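# Load a staple stick onto the open stapler's rail

## Task

Pick one stick of staples out of the tray and seat it over the open stapler's rail so that it straddles the rail with its legs pointing downward, pushed fully down. The stapler must end up upright and lying flat, resting right on the table. Finally release the stick and move the gripper away from it.

## Robot and tools

Robot: two six-joint arms, left_arm and right_arm, each ending in a two-finger parallel gripper. left_arm sits on the +y side, right_arm on the -y side; these names do not match image left and right. Calibrated bases in the scene frame: left_arm (-0.015, +0.319, +0.032) m, quat_wxyz (+1.000, 0, 0, -0.012); right_arm (-0.012, -0.324, +0.032) m, quat_wxyz (+1.000, 0, 0, +0.030). A two-camera stand is fixed behind the arms.

Frames: the scene frame has its origin at table-top height, halfway between the nominal bases, +x pointing out over the table, +z up. Each arm's hand position, orientation, velocities, targets and its wrist camera pose are given in that arm's own base frame; the table and fixed head cameras use the scene frame. The gripper's fingers point along its +z axis and close along its y axis. end_effector_position (metres) is the spot between the finger pads, roughly 5 mm short of the tips. Printed hand poses may be wrong by a few centimetres, more when the arm is stretched.

Joint order in every row and result list: waist, shoulder, elbow, forearm roll, wrist pitch, wrist roll. Stated ranges (rad): waist -2.618 to 2.618, shoulder 0.000 to 3.140, elbow -2.967 to 0.000, forearm roll -1.745 to 1.745, wrist pitch -1.220 to 1.220, wrist roll -2.094 to 2.094. Real ends may differ by 0.014 rad.

Row format (shared by execute_actions and move): one flat list of 14 numbers, each in [-1, 1], covering both arms even when only one moves: left_arm's six joint values then its opening, then right_arm's six joint values then its opening. Joint values are offsets, not poses: scaled so 1.0 equals 2.463 rad, measured from the arm's Joint targets as they stood when the action (or move call) began. Zero on all six joints holds the current targets. The opening is absolute: +1 fully open, -1 closed; a full close takes about 1.0 s or more. Sending 0 for an opening commands half-closed, so repeat the current opening to leave a gripper alone.

execute_actions: actions is a list of actions; each action is a list of up to 15 rows, one per 1/30 s step. A shorter action repeats its last row to fill 15 steps. Offsets within one action all count from that action's starting targets, so a later row does not add to an earlier one; the next action starts from the new targets. An action is rejected for both arms if it would send a joint more than 0.014 rad beyond its range end; a malformed action, or a bad first action, rejects the whole call. An empty actions list just reports state. cameras: list of names to return; omitted, null or ["all"] gives every camera, [] gives none, an unknown name invalidates the call.

move: target is one 14-number row or a list of up to 15 rows; every row's offsets count from the same Joint targets at call start. All joints travel together, so grippers trace curves; no obstacle avoidance. speed: rad/s for the joint with farthest to go, 0.01 to 3, default 0.5, one value or one per target. blend: corner-rounding radius in rad per target (default 0 stops at each). opening_speed: rate of the commanded opening per second, at least 0.2. blocking=false returns after about 0.5 s while motion continues. The result adds a move: line, e.g. done, off_target (resting over 0.01 rad from target), moving, held, fault, and limits=held if steps were withheld. Neither done nor off_target tells you about contact. Faster moves and targets placed deeper past contact hit and press harder.

wait: seconds from 0 to 10, arms keep their last commands; a running move continues. stop: brakes a running move (needs room, more when fast). zoom_image: camera (cam_head_left, cam_head_right, cam_left_wrist, cam_right_wrist) and region [x0, y0, x1, y1] in image pixels from top-left, at most 504 by 504, on that camera's newest image. finished_scene: scene is the current scene's integer number; irreversible, call only once the stick sits fully seated and the gripper is clear.

Motion limits: joint targets change no faster than 3 rad/s with 0.6 s to accelerate; each step keeps targets within 0.963 rad of measured angles; if targets would move the gripper over 70 mm from where it is, they are scaled back. Large offsets may need several actions.

Results: Joint positions (rad per joint, then pad gap in m, 0.070 when fully open); Joint targets (the base for your next offsets); grip_measured (opening on the command scale); Joint torques (total drive output, noisy, includes arm weight, positive toward larger angles); Tool commands; "joint sent to its limit"; "joint command not followed" (clearance check between arms altered targets); MOTOR HOT and OVER-TEMPERATURE FAULT lines. If an arm pushes against something or gets dragged, command its targets back past its measured positions.

Gripping: once the fingers touch, command roughly 0.05 below the grip_measured reading for full force, less for a gentler hold. Objects under about 2 mm thick get proportionally less force. Pads give about 20 N each.

Avoid: dropping the stick or letting it go while it moves, slamming or hard pushing, knocking the stapler over or off the table, and any arm-to-arm contact (including closing one gripper on the other's fingers). Contact torque reaching a joint's load limit (waist, shoulder, elbow 20.9 N m; forearm roll, wrist pitch, wrist roll 7.28 N m) stops that arm for 10 s; the three wrist motors manage only about 4 N m. Holding loads, long reaches or pushing at unreachable poses heats motors: a warning appears at 65 °C, and at 80 °C that arm goes limp for 30 to 60 s. Loose items may occasionally be nudged by outside pushes.

Cameras: cam_head_left, cam_head_right, cam_left_wrist, cam_right_wrist, each 896x504, returned in that order. Their calibration (K, distortion, T_world_to_cam) comes with the session; wrist cameras follow their arm's reported joints and may lag during motion.

Each tool is called after ">>>" as name(argument=value, ...) on one line, values as JSON.

## Session

>>> execute_actions(actions=[])

Scene clock: 0.00 s.
left_arm: end_effector_position=(+0.1250, +0.3358, +0.1717) grip_measured=+0.98 end_effector_quat_wxyz=(+0.208, -0.549, +0.810, +0.000) | right_arm: end_effector_position=(+0.5022, -0.1568, +0.1749) grip_measured=+0.99 end_effector_quat_wxyz=(+0.291, +0.424, +0.847, -0.135)
Joint positions: left_arm=[1.396 1.575 -1.277 -0.336 1.084 0.322 0.069] | right_arm=[-0.122 2.073 -1.894 -0.517 1.043 0.972 0.07]
Joint torques (N m): no reading
Joint targets: left_arm=[1.396 1.575 -1.277 -0.336 1.084 0.322] | right_arm=[-0.122 2.073 -1.894 -0.517 1.043 0.972]
Tool commands: left_gripper/opening=+1.0 right_gripper/opening=+1.0

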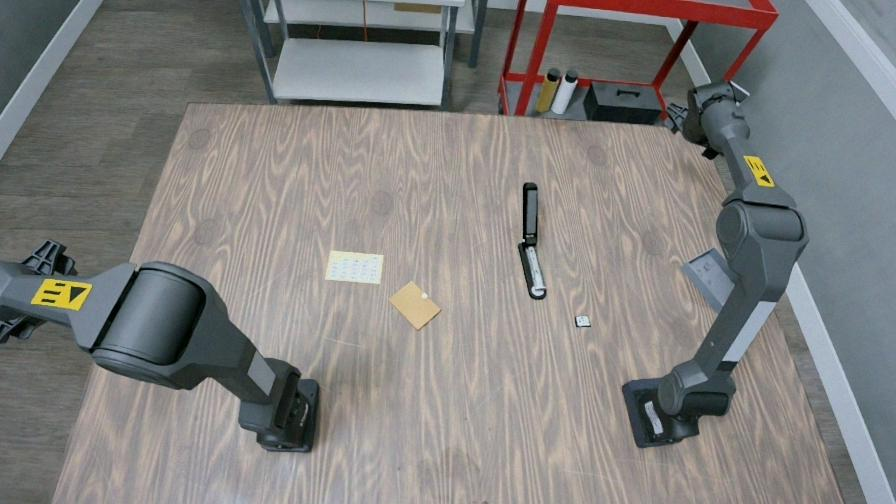

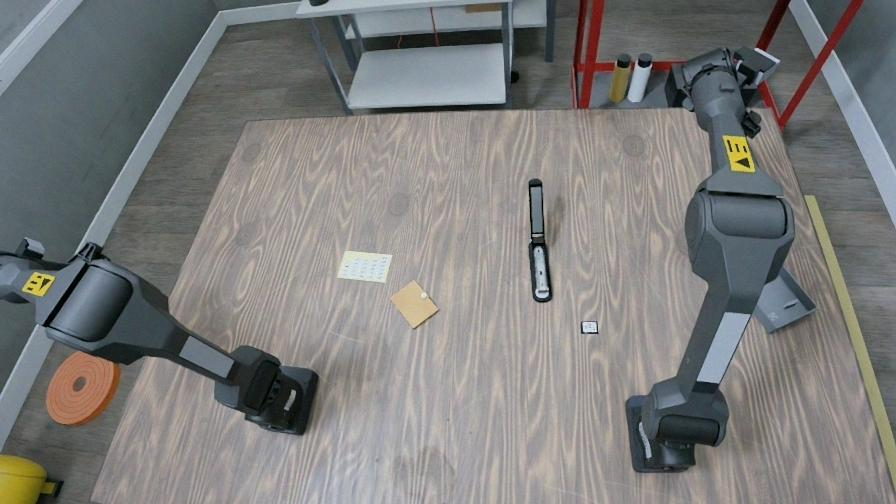

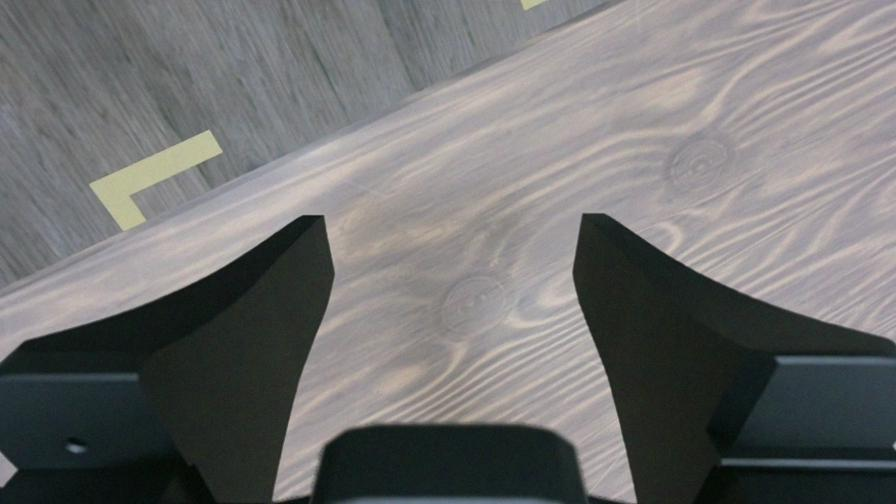

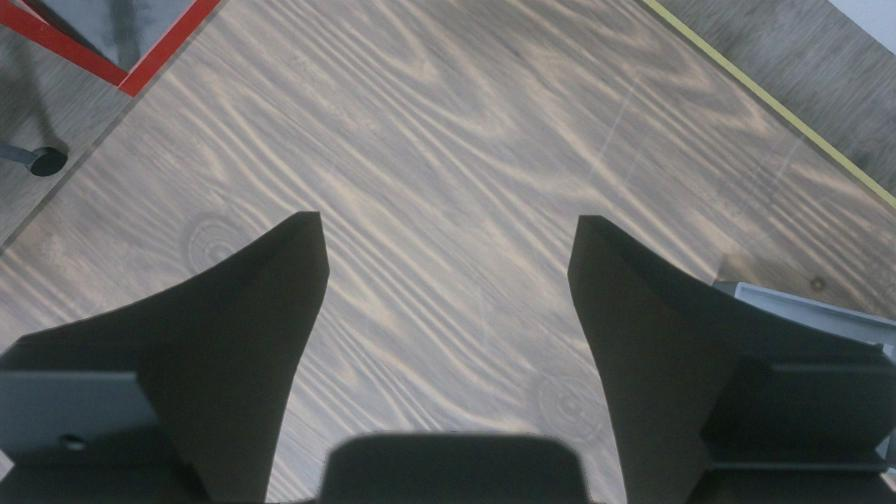

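>>> zoom_image(camera="cam_head_right", region=[480, 160, 640, 350])

>>> zoom_image(camera="cam_head_right", region=[720, 230, 860, 350])

>>> zoom_image(camera="cam_head_left", region=[480, 160, 640, 350])

>>> zoom_image(camera="cam_head_left", region=[640, 220, 780, 340])

Scaled by 2.653 from the camera's 896x504 image, which has a finer 1280x720 frame.

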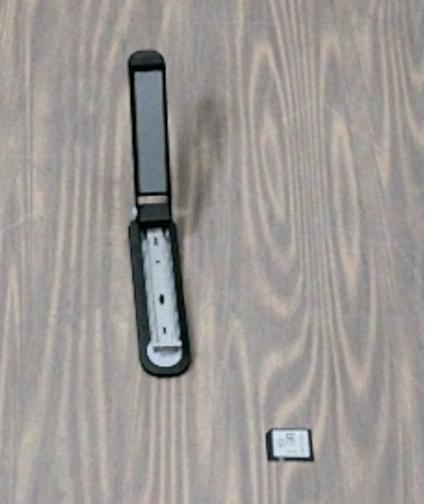

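Scaled by 3.600 from the camera's 896x504 image, which has a finer 1280x720 frame.

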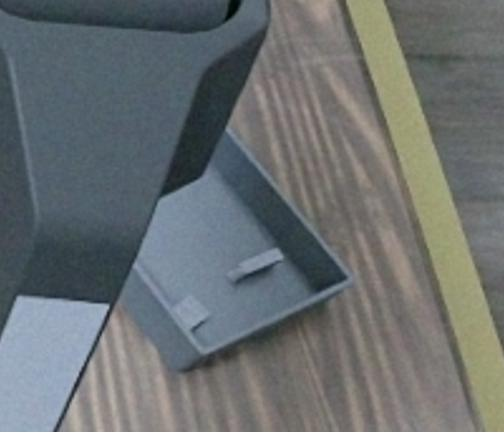

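Scaled by 2.653 from the camera's 896x504 image, which has a finer 1280x720 frame.

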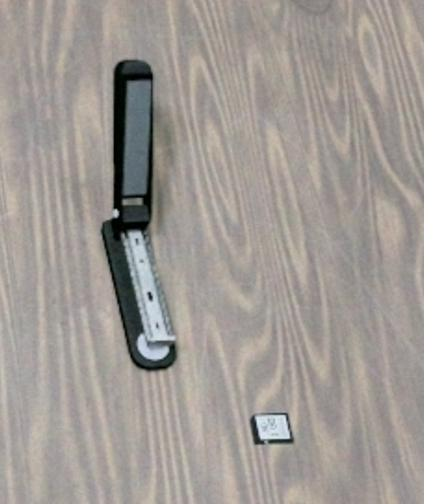

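Scaled by 3.600 from the camera's 896x504 image, which has a finer 1280x720 frame.

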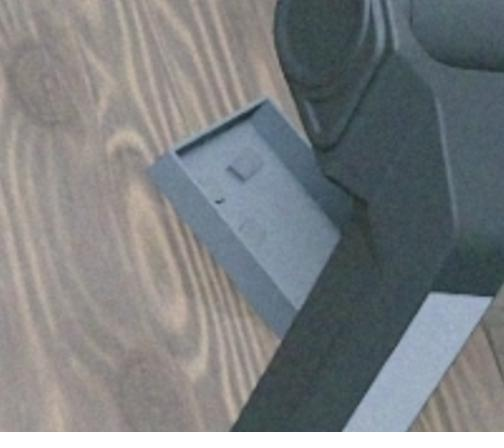

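>>> move(target=[0,0,0,0,0,0,1,-0.3252,-0.2030,0.3630,0.2099,-0.2278,-0.3946,1])

>>> zoom_image(camera="cam_right_wrist", region=[200, 0, 700, 300])

Scene clock: 16.33 s.
left_arm: end_effector_position=(+0.1250, +0.3358, +0.1717) grip_measured=+0.98 end_effector_quat_wxyz=(+0.208, -0.549, +0.810, +0.000) | right_arm: end_effector_position=(+0.2393, -0.3166, +0.1252) grip_measured=+0.99 end_effector_quat_wxyz=(+0.266, +0.425, +0.855, -0.132)
Joint positions: left_arm=[1.396 1.575 -1.277 -0.336 1.084 0.322 0.069] | right_arm=[-0.924 1.572 -0.999 0.001 0.481 -0.001 0.07]
Joint torques (N m): left_arm=[0.18 -4.98 -4.13 -0.22 -0.17 0] | right_arm=[0.8 -6.07 -4.37 -0.02 -0.47 0.03]
Joint targets: left_arm=[1.396 1.575 -1.277 -0.336 1.084 0.322] | right_arm=[-0.923 1.573 -1.000 0.000 0.482 0.000]
move: done
camera_calibration:
cam_right_wrist: T_world_to_cam=[[-0.786497, -0.617589, -0.00246075, -0.00346955], [-0.617588, 0.786501, -0.00100109, 0.396081], [0.00255364, 0.000732374, -0.999996, 0.249197], [0, 0, 0, 1]] pos_world=[0.24125, -0.313844, 0.249584]

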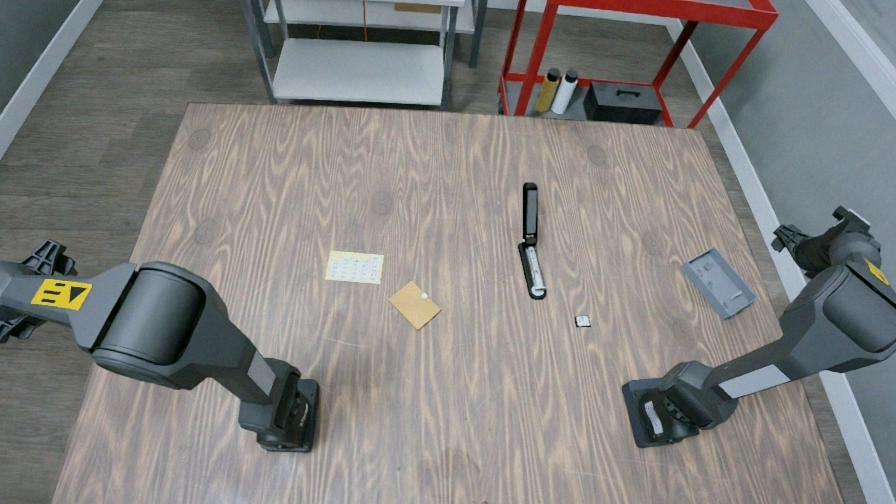

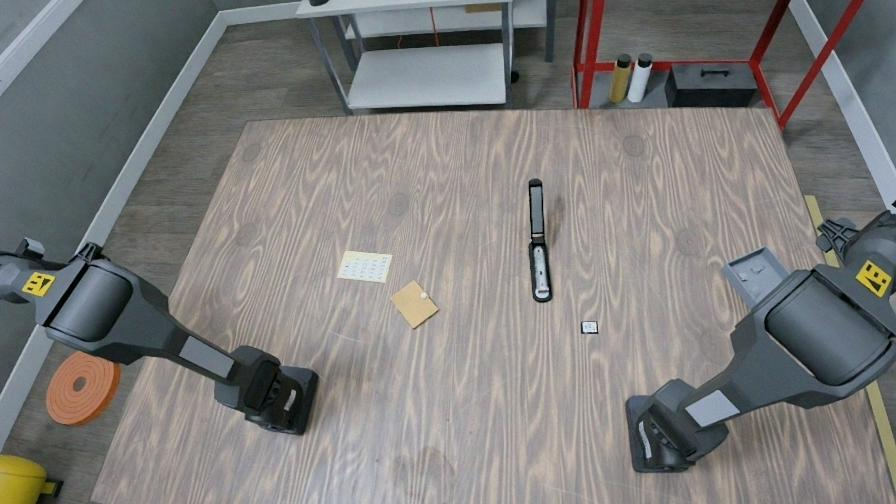

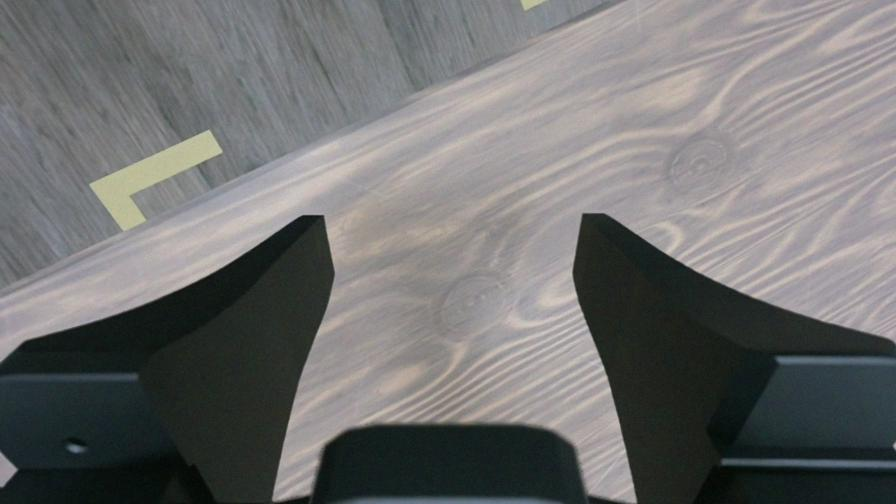

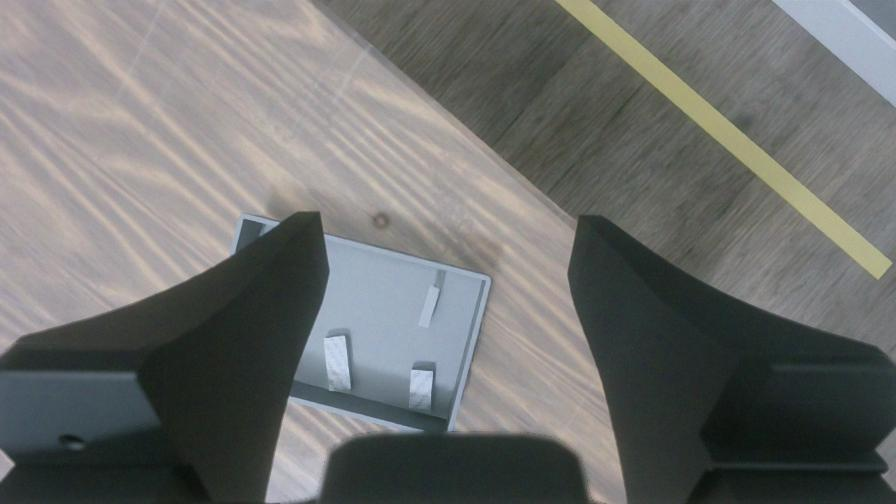

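Scaled by 1.008 from the camera's 896x504 image, which has a finer 1280x720 frame.

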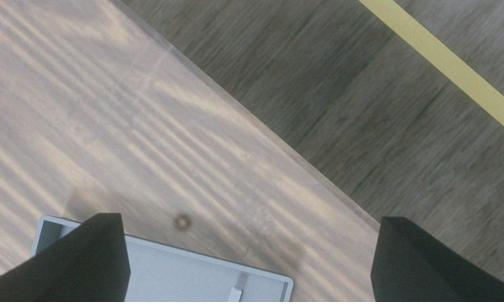

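>>> zoom_image(camera="cam_right_wrist", region=[290, 250, 510, 440])

Scaled by 2.291 from the camera's 896x504 image, which has a finer 1280x720 frame.

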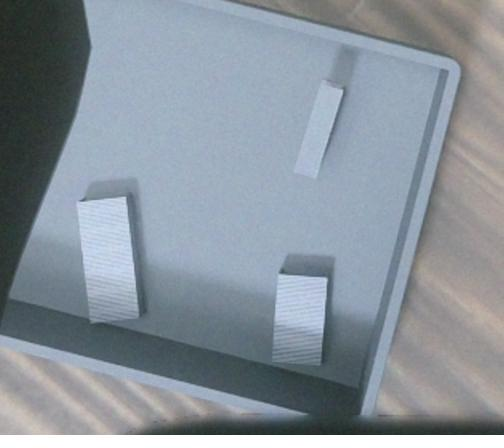

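>>> move(target=[0,0,0,0,0,0,1,0.039,-0.1165,0.1149,0,0.0012,0,1], cameras=["cam_right_wrist"])

>>> zoom_image(camera="cam_right_wrist", region=[340, 150, 560, 350])

>>> move(target=[0,0,0,0,0,0,1,0.558,0,0,0,0,0,1])

>>> zoom_image(camera="cam_right_wrist", region=[340, 100, 590, 350])

Scene clock: 26.13 s.
left_arm: end_effector_position=(+0.1250, +0.3358, +0.1717) grip_measured=+0.98 end_effector_quat_wxyz=(+0.208, -0.549, +0.810, +0.000) | right_arm: end_effector_position=(+0.2140, -0.2321, +0.1259) grip_measured=+0.99 end_effector_quat_wxyz=(+0.273, +0.383, +0.874, -0.119)
Joint positions: left_arm=[1.396 1.575 -1.277 -0.336 1.084 0.322 0.069] | right_arm=[-0.826 1.284 -0.716 0.001 0.485 -0.001 0.07]
Joint torques (N m): left_arm=[0.19 -4.99 -4.11 -0.21 -0.17 0.01] | right_arm=[-0.23 -2.61 -4.24 0.01 -0.79 -0.06]
Joint targets: left_arm=[1.396 1.575 -1.277 -0.336 1.084 0.322] | right_arm=[-0.827 1.286 -0.717 0.000 0.485 0.000]
move: done
camera_calibration:
cam_right_wrist: T_world_to_cam=[[-0.722608, -0.691254, -0.00239889, -0.00194967], [-0.691251, 0.722612, -0.00207596, 0.315059], [0.00316848, 0.000158135, -0.999995, 0.249634], [0, 0, 0, 1]] pos_world=[0.215585, -0.229052, 0.250282]
Images, in order (width x height): cam_right_wrist 896x504.

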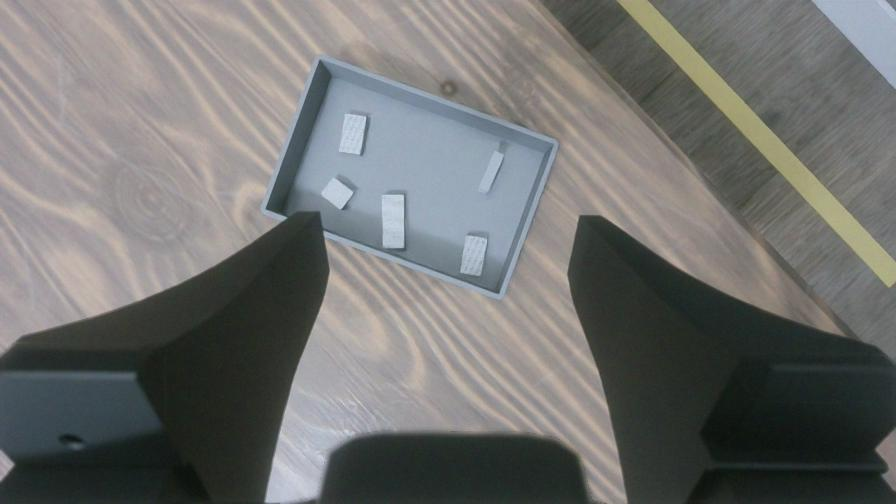

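Scaled by 2.291 from the camera's 896x504 image, which has a finer 1280x720 frame.

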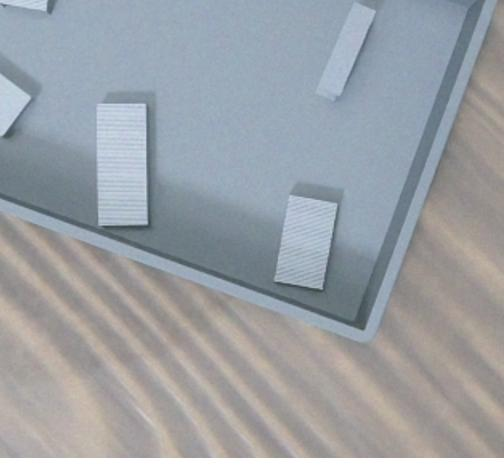

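Scene clock: 29.23 s.
left_arm: end_effector_position=(+0.1250, +0.3358, +0.1717) grip_measured=+0.98 end_effector_quat_wxyz=(+0.208, -0.549, +0.810, +0.000) | right_arm: end_effector_position=(+0.2695, +0.1649, +0.1256) grip_measured=+0.99 end_effector_quat_wxyz=(+0.286, -0.259, +0.919, +0.081)
Joint positions: left_arm=[1.396 1.575 -1.277 -0.336 1.084 0.322 0.069] | right_arm=[0.549 1.286 -0.717 0.001 0.485 -0.001 0.07]
Joint torques (N m): left_arm=[0.2 -4.98 -4.13 -0.22 -0.17 0.01] | right_arm=[-0.75 -2.59 -4.38 0.2 -0.75 0]
Joint targets: left_arm=[1.396 1.575 -1.277 -0.336 1.084 0.322] | right_arm=[0.548 1.286 -0.717 0.000 0.485 0.000]
move: done
camera_calibration:
cam_right_wrist: T_world_to_cam=[[0.537393, -0.843329, -0.00247275, -0.00191861], [-0.843332, -0.537391, -0.00114016, 0.315222], [-0.000367299, 0.00269806, -0.999996, 0.24973], [0, 0, 0, 1]] pos_world=[0.266959, 0.167106, 0.250084]

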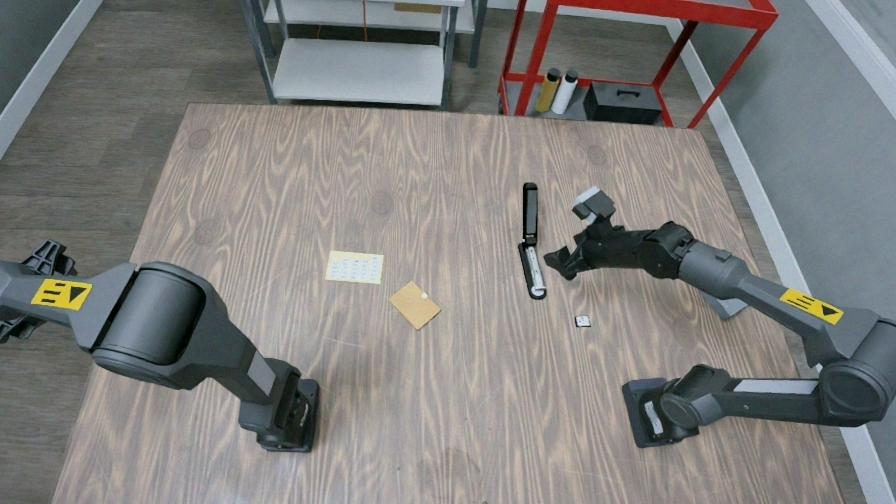

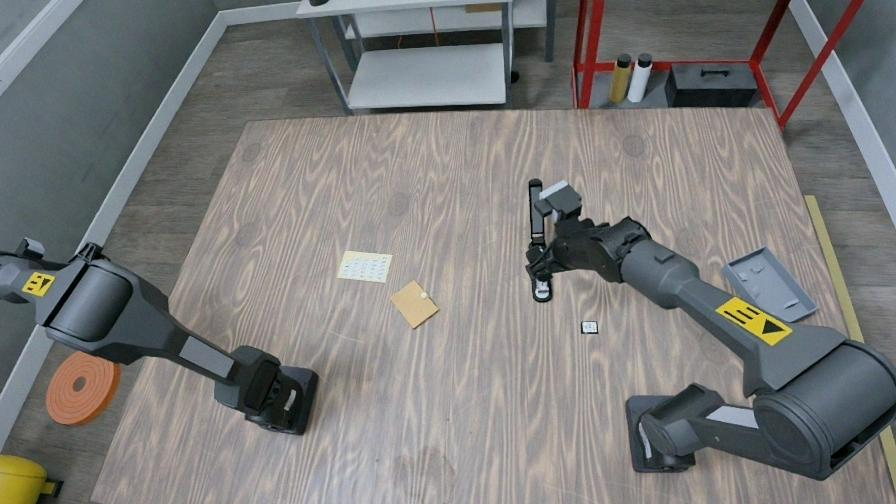

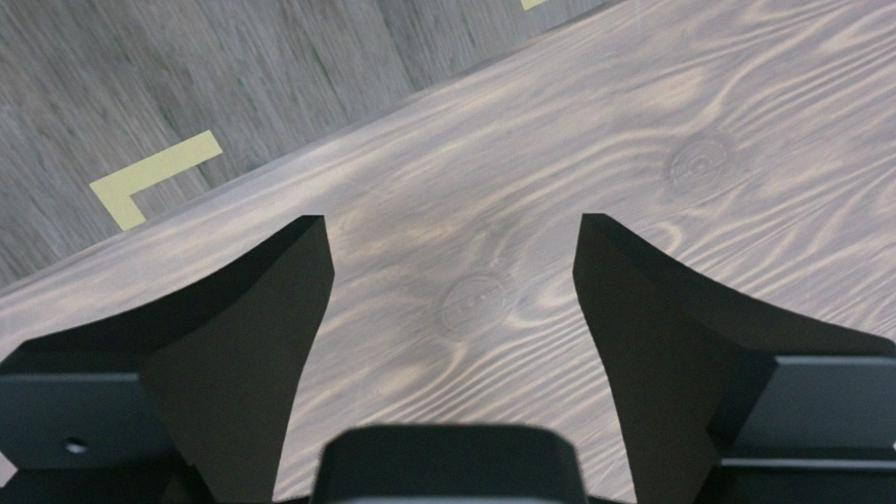

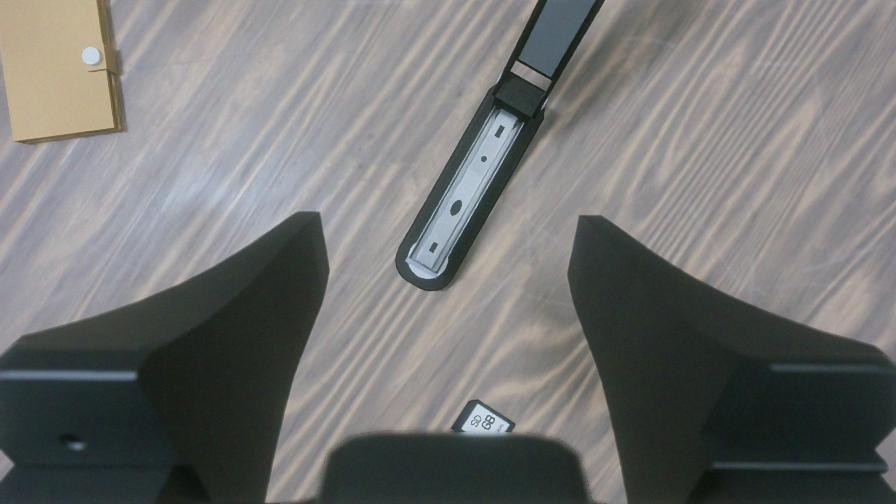

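Scaled by 2.016 from the camera's 896x504 image, which has a finer 1280x720 frame.

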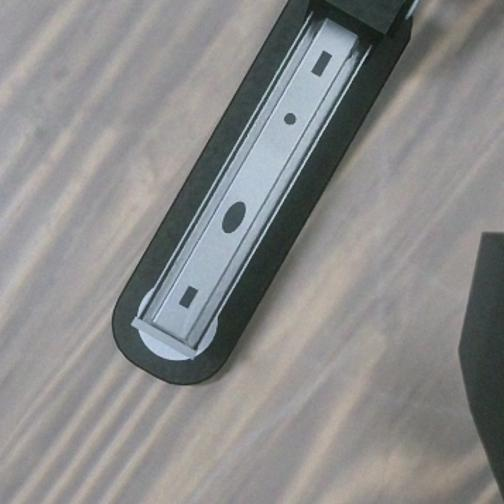

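>>> move(target=[0,0,0,0,0,0,1,0,0.0804,0.0828,0,-0.1628,0,1], cameras=["cam_right_wrist","cam_head_right"])

>>> zoom_image(camera="cam_right_wrist", region=[380, 50, 600, 270])

Scene clock: 39.13 s.
left_arm: end_effector_position=(+0.1250, +0.3358, +0.1717) grip_measured=+0.98 end_effector_quat_wxyz=(+0.208, -0.549, +0.810, +0.000) | right_arm: end_effector_position=(+0.2694, +0.1644, +0.0446) grip_measured=+0.99 end_effector_quat_wxyz=(+0.286, -0.258, +0.919, +0.080)
Joint positions: left_arm=[1.396 1.575 -1.277 -0.336 1.084 0.322 0.069] | right_arm=[0.548 1.485 -0.512 0.001 0.082 -0.001 0.07]
Joint torques (N m): left_arm=[0.19 -4.99 -4.12 -0.21 -0.17 0.01] | right_arm=[-0.91 -5.18 -3.46 0.23 -0.49 0.04]
Joint targets: left_arm=[1.396 1.575 -1.277 -0.336 1.084 0.322] | right_arm=[0.548 1.484 -0.513 0.000 0.084 0.000]
move: done
camera_calibration:
cam_right_wrist: T_world_to_cam=[[0.536405, -0.843958, -0.00221244, -0.00212992], [-0.843959, -0.536408, 0.000681087, 0.314616], [-0.00176158, 0.00150187, -0.999997, 0.169205], [0, 0, 0, 1]] pos_world=[0.266964, 0.166711, 0.168986]
Images, in order (width x height): cam_head_right 896x504, cam_right_wrist 896x504.

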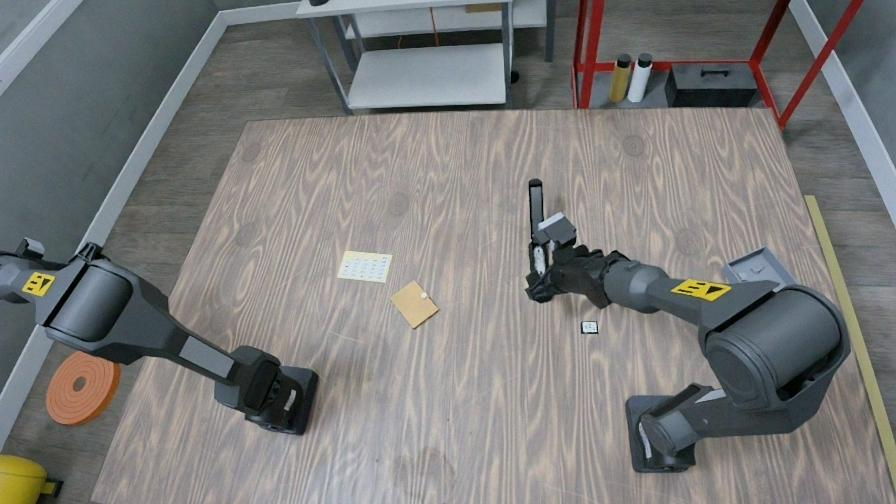

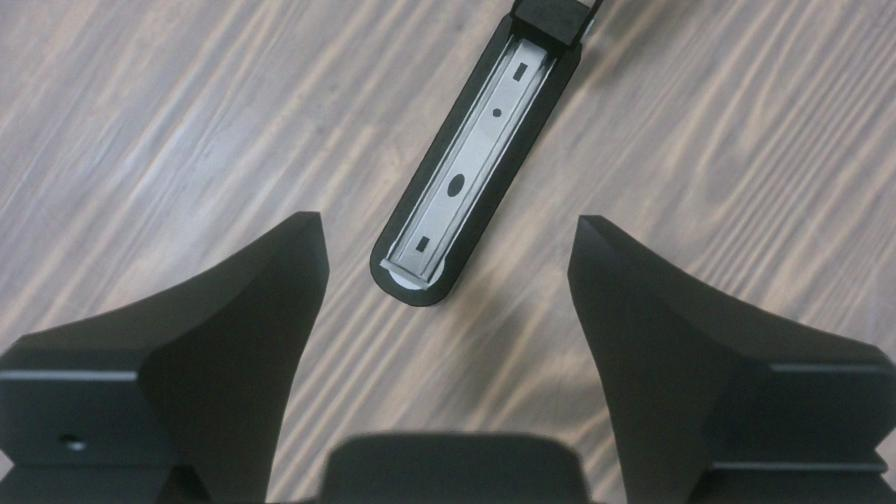

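Scaled by 2.291 from the camera's 896x504 image, which has a finer 1280x720 frame.

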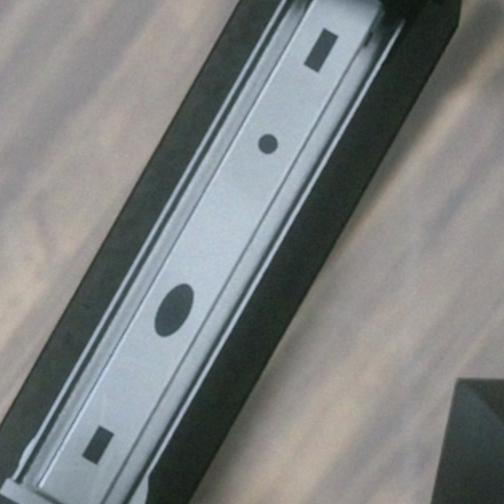

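>>> move(target=[[0,0,0,0,0,0,1,0,-0.0804,-0.0828,0,0.1628,0,-0.14],[0,0,0,0,0,0,1,-0.5133,-0.0804,-0.0828,0,0.1628,0.0376,-0.14],[0,0,0,0,0,0,1,-0.5133,0.1452,-0.28,0,0.3796,0.0376,-0.14]])

>>> zoom_image(camera="cam_right_wrist", region=[300, 100, 600, 360])

Scene clock: 52.07 s.
left_arm: end_effector_position=(+0.1250, +0.3358, +0.1717) grip_measured=+0.98 end_effector_quat_wxyz=(+0.208, -0.549, +0.810, +0.000) | right_arm: end_effector_position=(+0.2551, -0.2220, +0.0497) grip_measured=-0.14 end_effector_quat_wxyz=(+0.000, +0.394, +0.919, +0.001)
Joint positions: left_arm=[1.396 1.575 -1.277 -0.336 1.084 0.322 0.069] | right_arm=[-0.717 1.844 -1.204 0.001 1.019 0.092 0.03]
Joint torques (N m): left_arm=[0.19 -4.99 -4.13 -0.21 -0.17 0.01] | right_arm=[0.77 -9.98 -2.56 0.08 -0.19 -0.1]
Joint targets: left_arm=[1.396 1.575 -1.277 -0.336 1.084 0.322] | right_arm=[-0.717 1.842 -1.203 0.000 1.018 0.092]
move: done
camera_calibration:
cam_right_wrist: T_world_to_cam=[[-0.713806, -0.700223, -0.0129805, 0.0308159], [-0.581665, 0.582422, 0.567847, 0.248516], [-0.390059, 0.412883, -0.823032, 0.356483], [0, 0, 0, 1]] pos_world=[0.305599, -0.270349, 0.152678]

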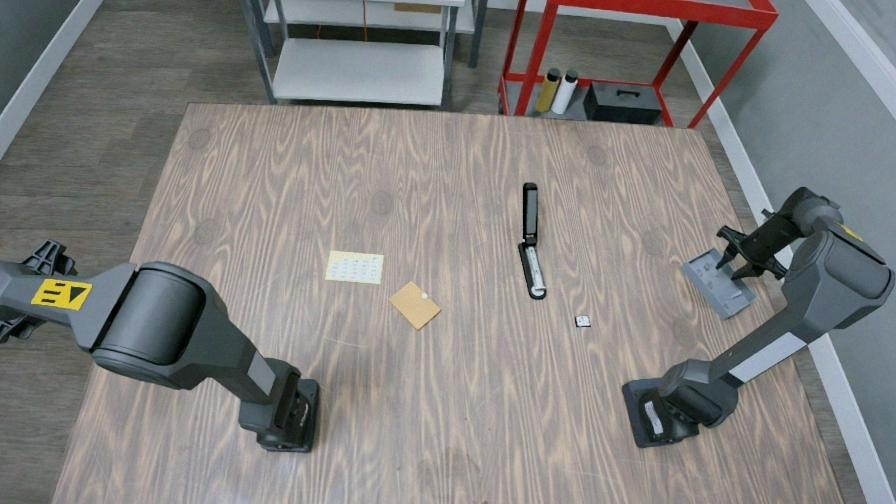

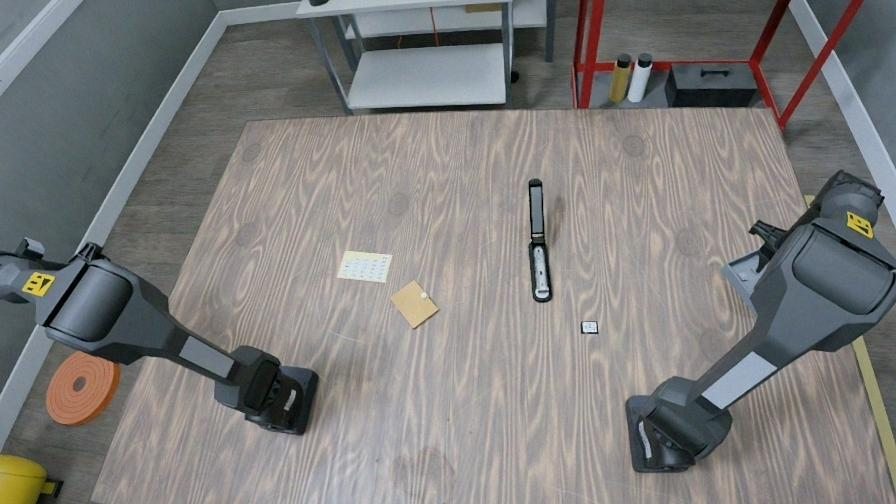

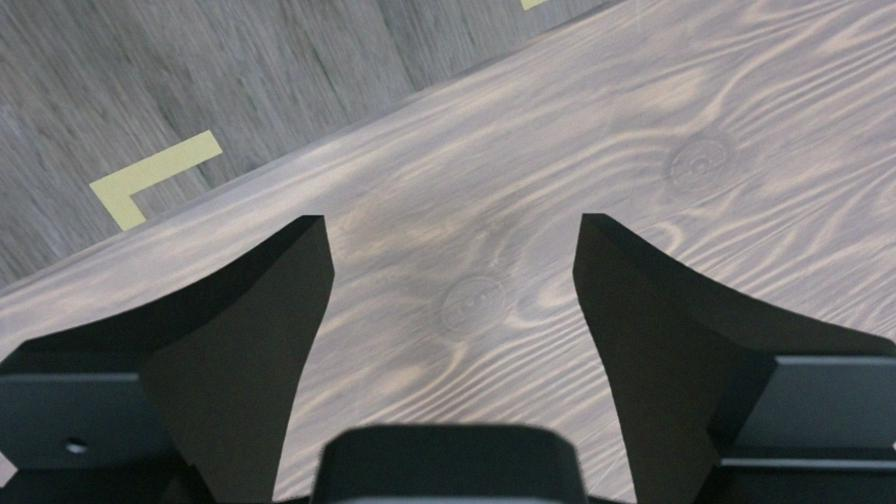

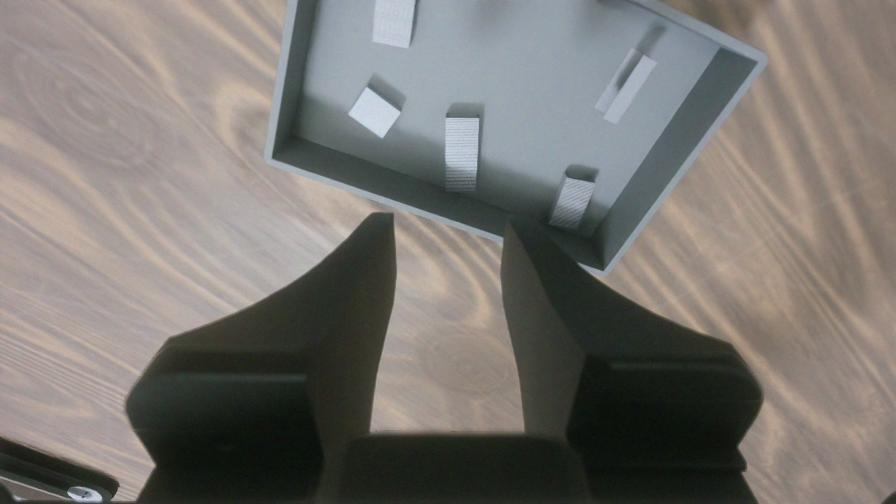

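Scaled by 1.680 from the camera's 896x504 image, which has a finer 1280x720 frame.

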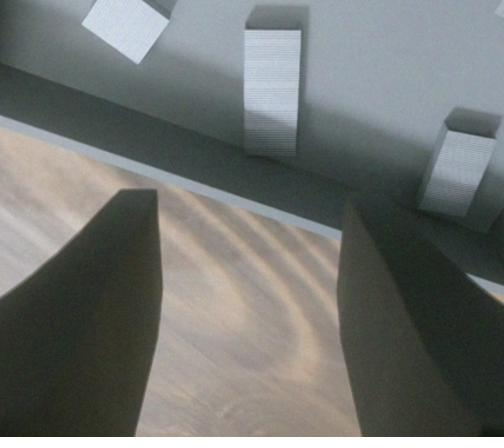

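>>> move(target=[0,0,0,0,0,0,1,-0.0069,0.0373,0.0361,0,-0.073,-0.0073,-0.14], cameras=["cam_right_wrist"], speed=0.15)

>>> zoom_image(camera="cam_right_wrist", region=[300, 100, 600, 360])

Scene clock: 58.17 s.
left_arm: end_effector_position=(+0.1250, +0.3358, +0.1717) grip_measured=+0.98 end_effector_quat_wxyz=(+0.208, -0.549, +0.810, +0.000) | right_arm: end_effector_position=(+0.2507, -0.2256, -0.0001) grip_measured=-0.14 end_effector_quat_wxyz=(+0.000, +0.394, +0.919, +0.000)
Joint positions: left_arm=[1.396 1.575 -1.277 -0.336 1.084 0.322 0.069] | right_arm=[-0.733 1.934 -1.113 0.001 0.838 0.075 0.03]
Joint torques (N m): left_arm=[0.21 -4.99 -4.12 -0.22 -0.17 0.01] | right_arm=[-0.66 -8.16 -2.8 -0.06 0.09 -0.05]
Joint targets: left_arm=[1.396 1.575 -1.277 -0.336 1.084 0.322] | right_arm=[-0.734 1.933 -1.114 0.000 0.839 0.074]
move: done
camera_calibration:
cam_right_wrist: T_world_to_cam=[[-0.713665, -0.700368, -0.0129493, 0.024494], [-0.581952, 0.582508, 0.567465, 0.276538], [-0.389891, 0.412515, -0.823296, 0.31518], [0, 0, 0, 1]] pos_world=[0.301298, -0.273948, 0.102878]
Images, in order (width x height): cam_right_wrist 896x504.

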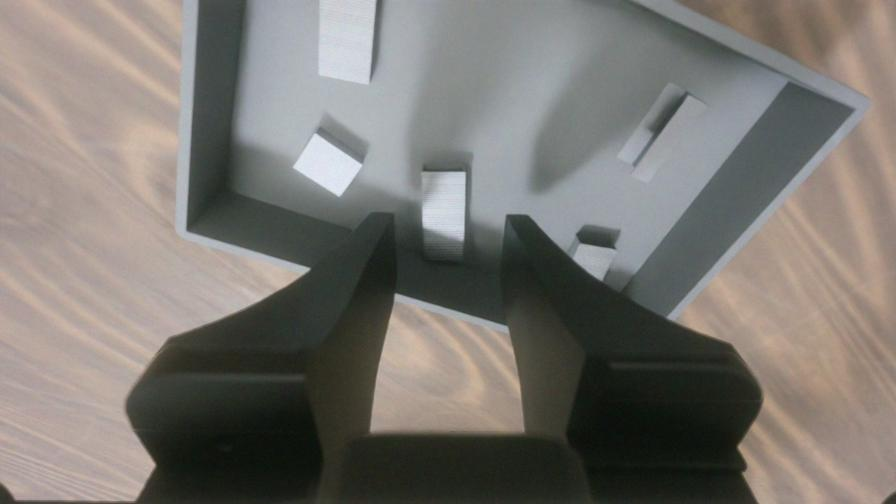

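Scaled by 1.680 from the camera's 896x504 image, which has a finer 1280x720 frame.

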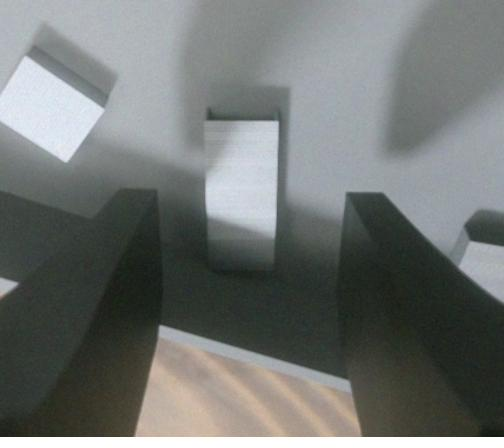

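>>> move(target=[0,0,0,0,0,0,1,0.0019,0.0136,0.0081,0,-0.0218,0.0019,-0.14], cameras=["cam_right_wrist"], speed=0.08)

>>> zoom_image(camera="cam_right_wrist", region=[350, 130, 550, 330])

Scene clock: 61.23 s.
left_arm: end_effector_position=(+0.1250, +0.3358, +0.1717) grip_measured=+0.98 end_effector_quat_wxyz=(+0.208, -0.549, +0.810, +0.000) | right_arm: end_effector_position=(+0.2518, -0.2248, -0.0149) grip_measured=-0.14 end_effector_quat_wxyz=(+0.001, +0.394, +0.919, +0.000)
Joint positions: left_arm=[1.396 1.575 -1.277 -0.336 1.084 0.322 0.069] | right_arm=[-0.729 1.967 -1.094 0.001 0.784 0.079 0.03]
Joint torques (N m): left_arm=[0.18 -4.97 -4.13 -0.21 -0.17 0.01] | right_arm=[0.71 -7.75 -2.16 -0.04 0.11 0.01]
Joint targets: left_arm=[1.396 1.575 -1.277 -0.336 1.084 0.322] | right_arm=[-0.729 1.967 -1.094 0.000 0.785 0.079]
move: done
camera_calibration:
cam_right_wrist: T_world_to_cam=[[-0.713625, -0.700409, -0.0129028, 0.0255478], [-0.582483, 0.583041, 0.566371, 0.285336], [-0.389169, 0.411692, -0.824049, 0.302596], [0, 0, 0, 1]] pos_world=[0.302196, -0.273045, 0.0880779]
Images, in order (width x height): cam_right_wrist 896x504.

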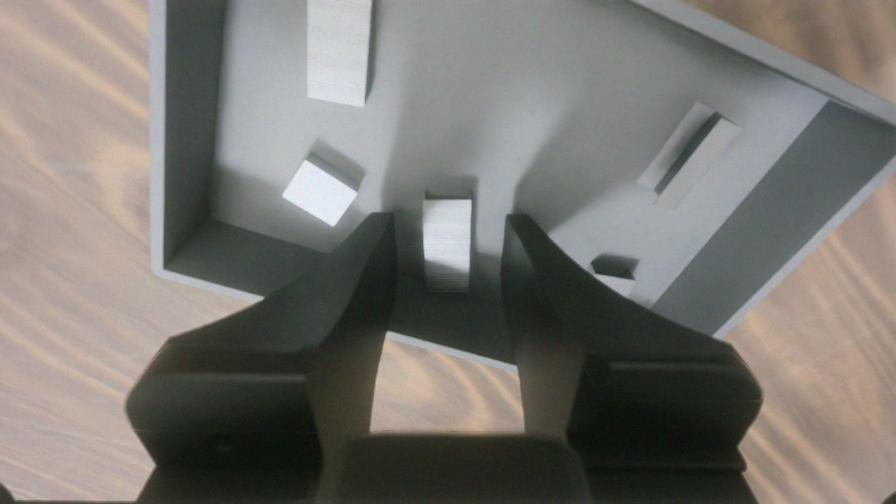

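Scaled by 2.520 from the camera's 896x504 image, which has a finer 1280x720 frame.

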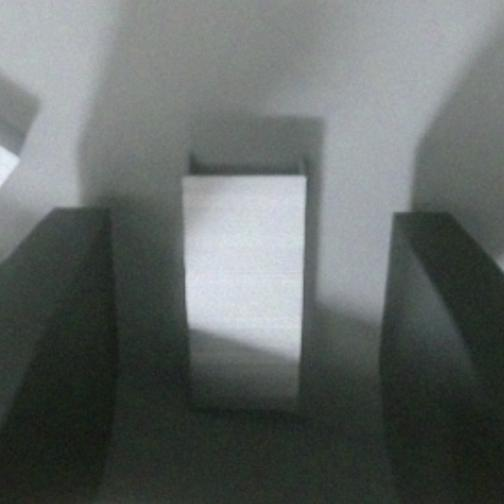

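>>> move(target=[0,0,0,0,0,0,1,0.0008,0.0046,0.0027,0,-0.0073,0.0008,-0.14], cameras=["cam_right_wrist"], speed=0.05)

>>> zoom_image(camera="cam_right_wrist", region=[350, 130, 550, 330])

>>> move(target=[0,0,0,0,0,0,1,0,0.0018,0.0011,0,-0.0029,0,-0.14], cameras=["cam_right_wrist"], speed=0.05)

>>> zoom_image(camera="cam_right_wrist", region=[350, 130, 550, 330])

Scene clock: 66.07 s.
left_arm: end_effector_position=(+0.1250, +0.3358, +0.1717) grip_measured=+0.98 end_effector_quat_wxyz=(+0.208, -0.549, +0.810, +0.000) | right_arm: end_effector_position=(+0.2520, -0.2242, -0.0198) grip_measured=-0.14 end_effector_quat_wxyz=(+0.000, +0.394, +0.919, +0.000)
Joint positions: left_arm=[1.396 1.575 -1.277 -0.336 1.084 0.322 0.069] | right_arm=[-0.727 1.978 -1.088 0.001 0.767 0.081 0.03]
Joint torques (N m): left_arm=[0.18 -5 -4.12 -0.21 -0.16 0.01] | right_arm=[0.88 -7.09 -1.85 0.07 -0.02 0.06]
Joint targets: left_arm=[1.396 1.575 -1.277 -0.336 1.084 0.322] | right_arm=[-0.727 1.978 -1.087 0.000 0.767 0.081]
move: done
camera_calibration:
cam_right_wrist: T_world_to_cam=[[-0.713628, -0.700406, -0.0129012, 0.0261215], [-0.582391, 0.582949, 0.566561, 0.287811], [-0.389302, 0.411827, -0.823919, 0.298577], [0, 0, 0, 1]] pos_world=[0.302496, -0.272446, 0.0832779]
Images, in order (width x height): cam_right_wrist 896x504.

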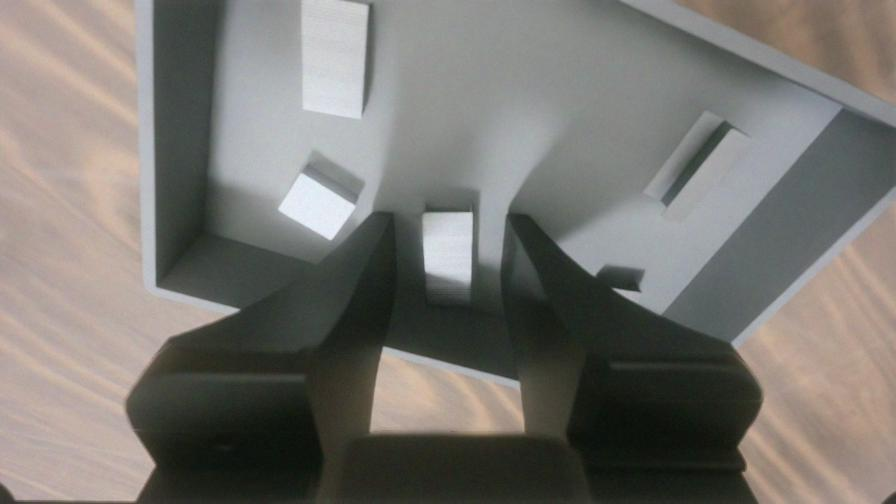

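Scaled by 2.520 from the camera's 896x504 image, which has a finer 1280x720 frame.

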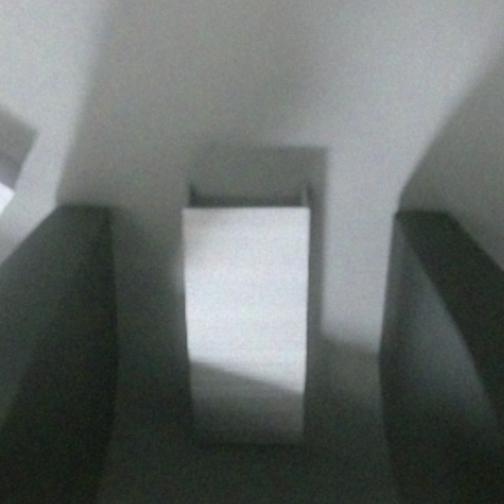

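Scene clock: 66.77 s.
left_arm: end_effector_position=(+0.1250, +0.3358, +0.1717) grip_measured=+0.98 end_effector_quat_wxyz=(+0.208, -0.549, +0.810, +0.000) | right_arm: end_effector_position=(+0.2519, -0.2240, -0.0216) grip_measured=-0.14 end_effector_quat_wxyz=(+0.000, +0.394, +0.919, +0.000)
Joint positions: left_arm=[1.396 1.575 -1.277 -0.336 1.084 0.322 0.069] | right_arm=[-0.727 1.981 -1.085 0.001 0.761 0.081 0.03]
Joint torques (N m): left_arm=[0.18 -5 -4.13 -0.21 -0.17 0.01] | right_arm=[0.79 -5.87 -1.43 0.07 -0.43 0]
Joint targets: left_arm=[1.396 1.575 -1.277 -0.336 1.084 0.322] | right_arm=[-0.727 1.983 -1.085 0.000 0.760 0.081]
move: done
camera_calibration:
cam_right_wrist: T_world_to_cam=[[-0.713631, -0.700403, -0.0128972, 0.0260257], [-0.582207, 0.582762, 0.566942, 0.288576], [-0.389572, 0.412096, -0.823657, 0.297027], [0, 0, 0, 1]] pos_world=[0.302297, -0.272346, 0.0813779]
Images, in order (width x height): cam_right_wrist 896x504.

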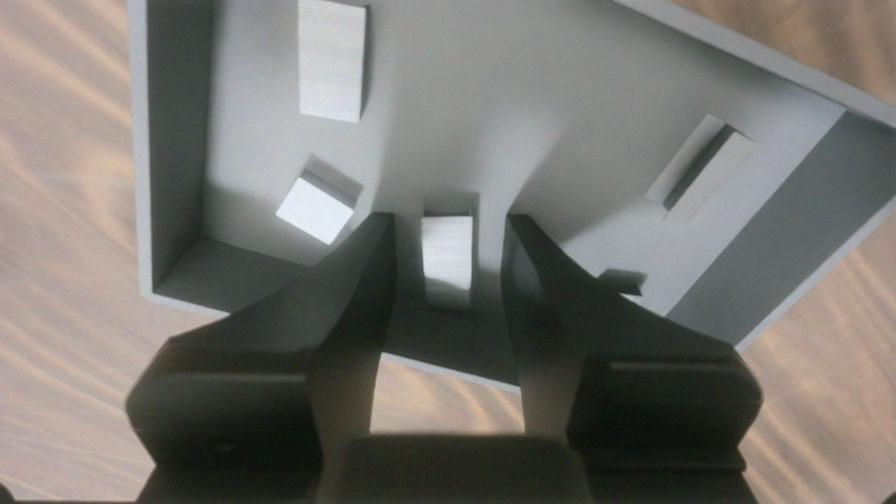

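Scaled by 2.520 from the camera's 896x504 image, which has a finer 1280x720 frame.

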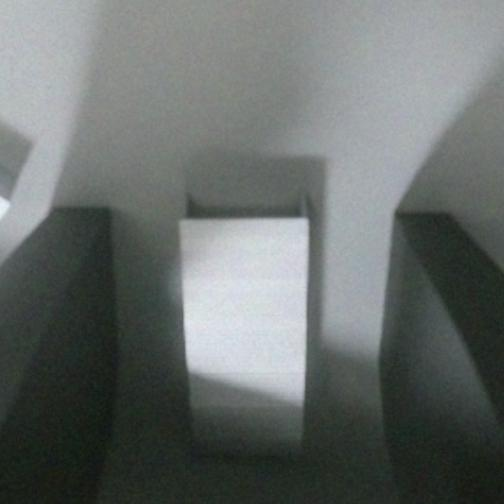

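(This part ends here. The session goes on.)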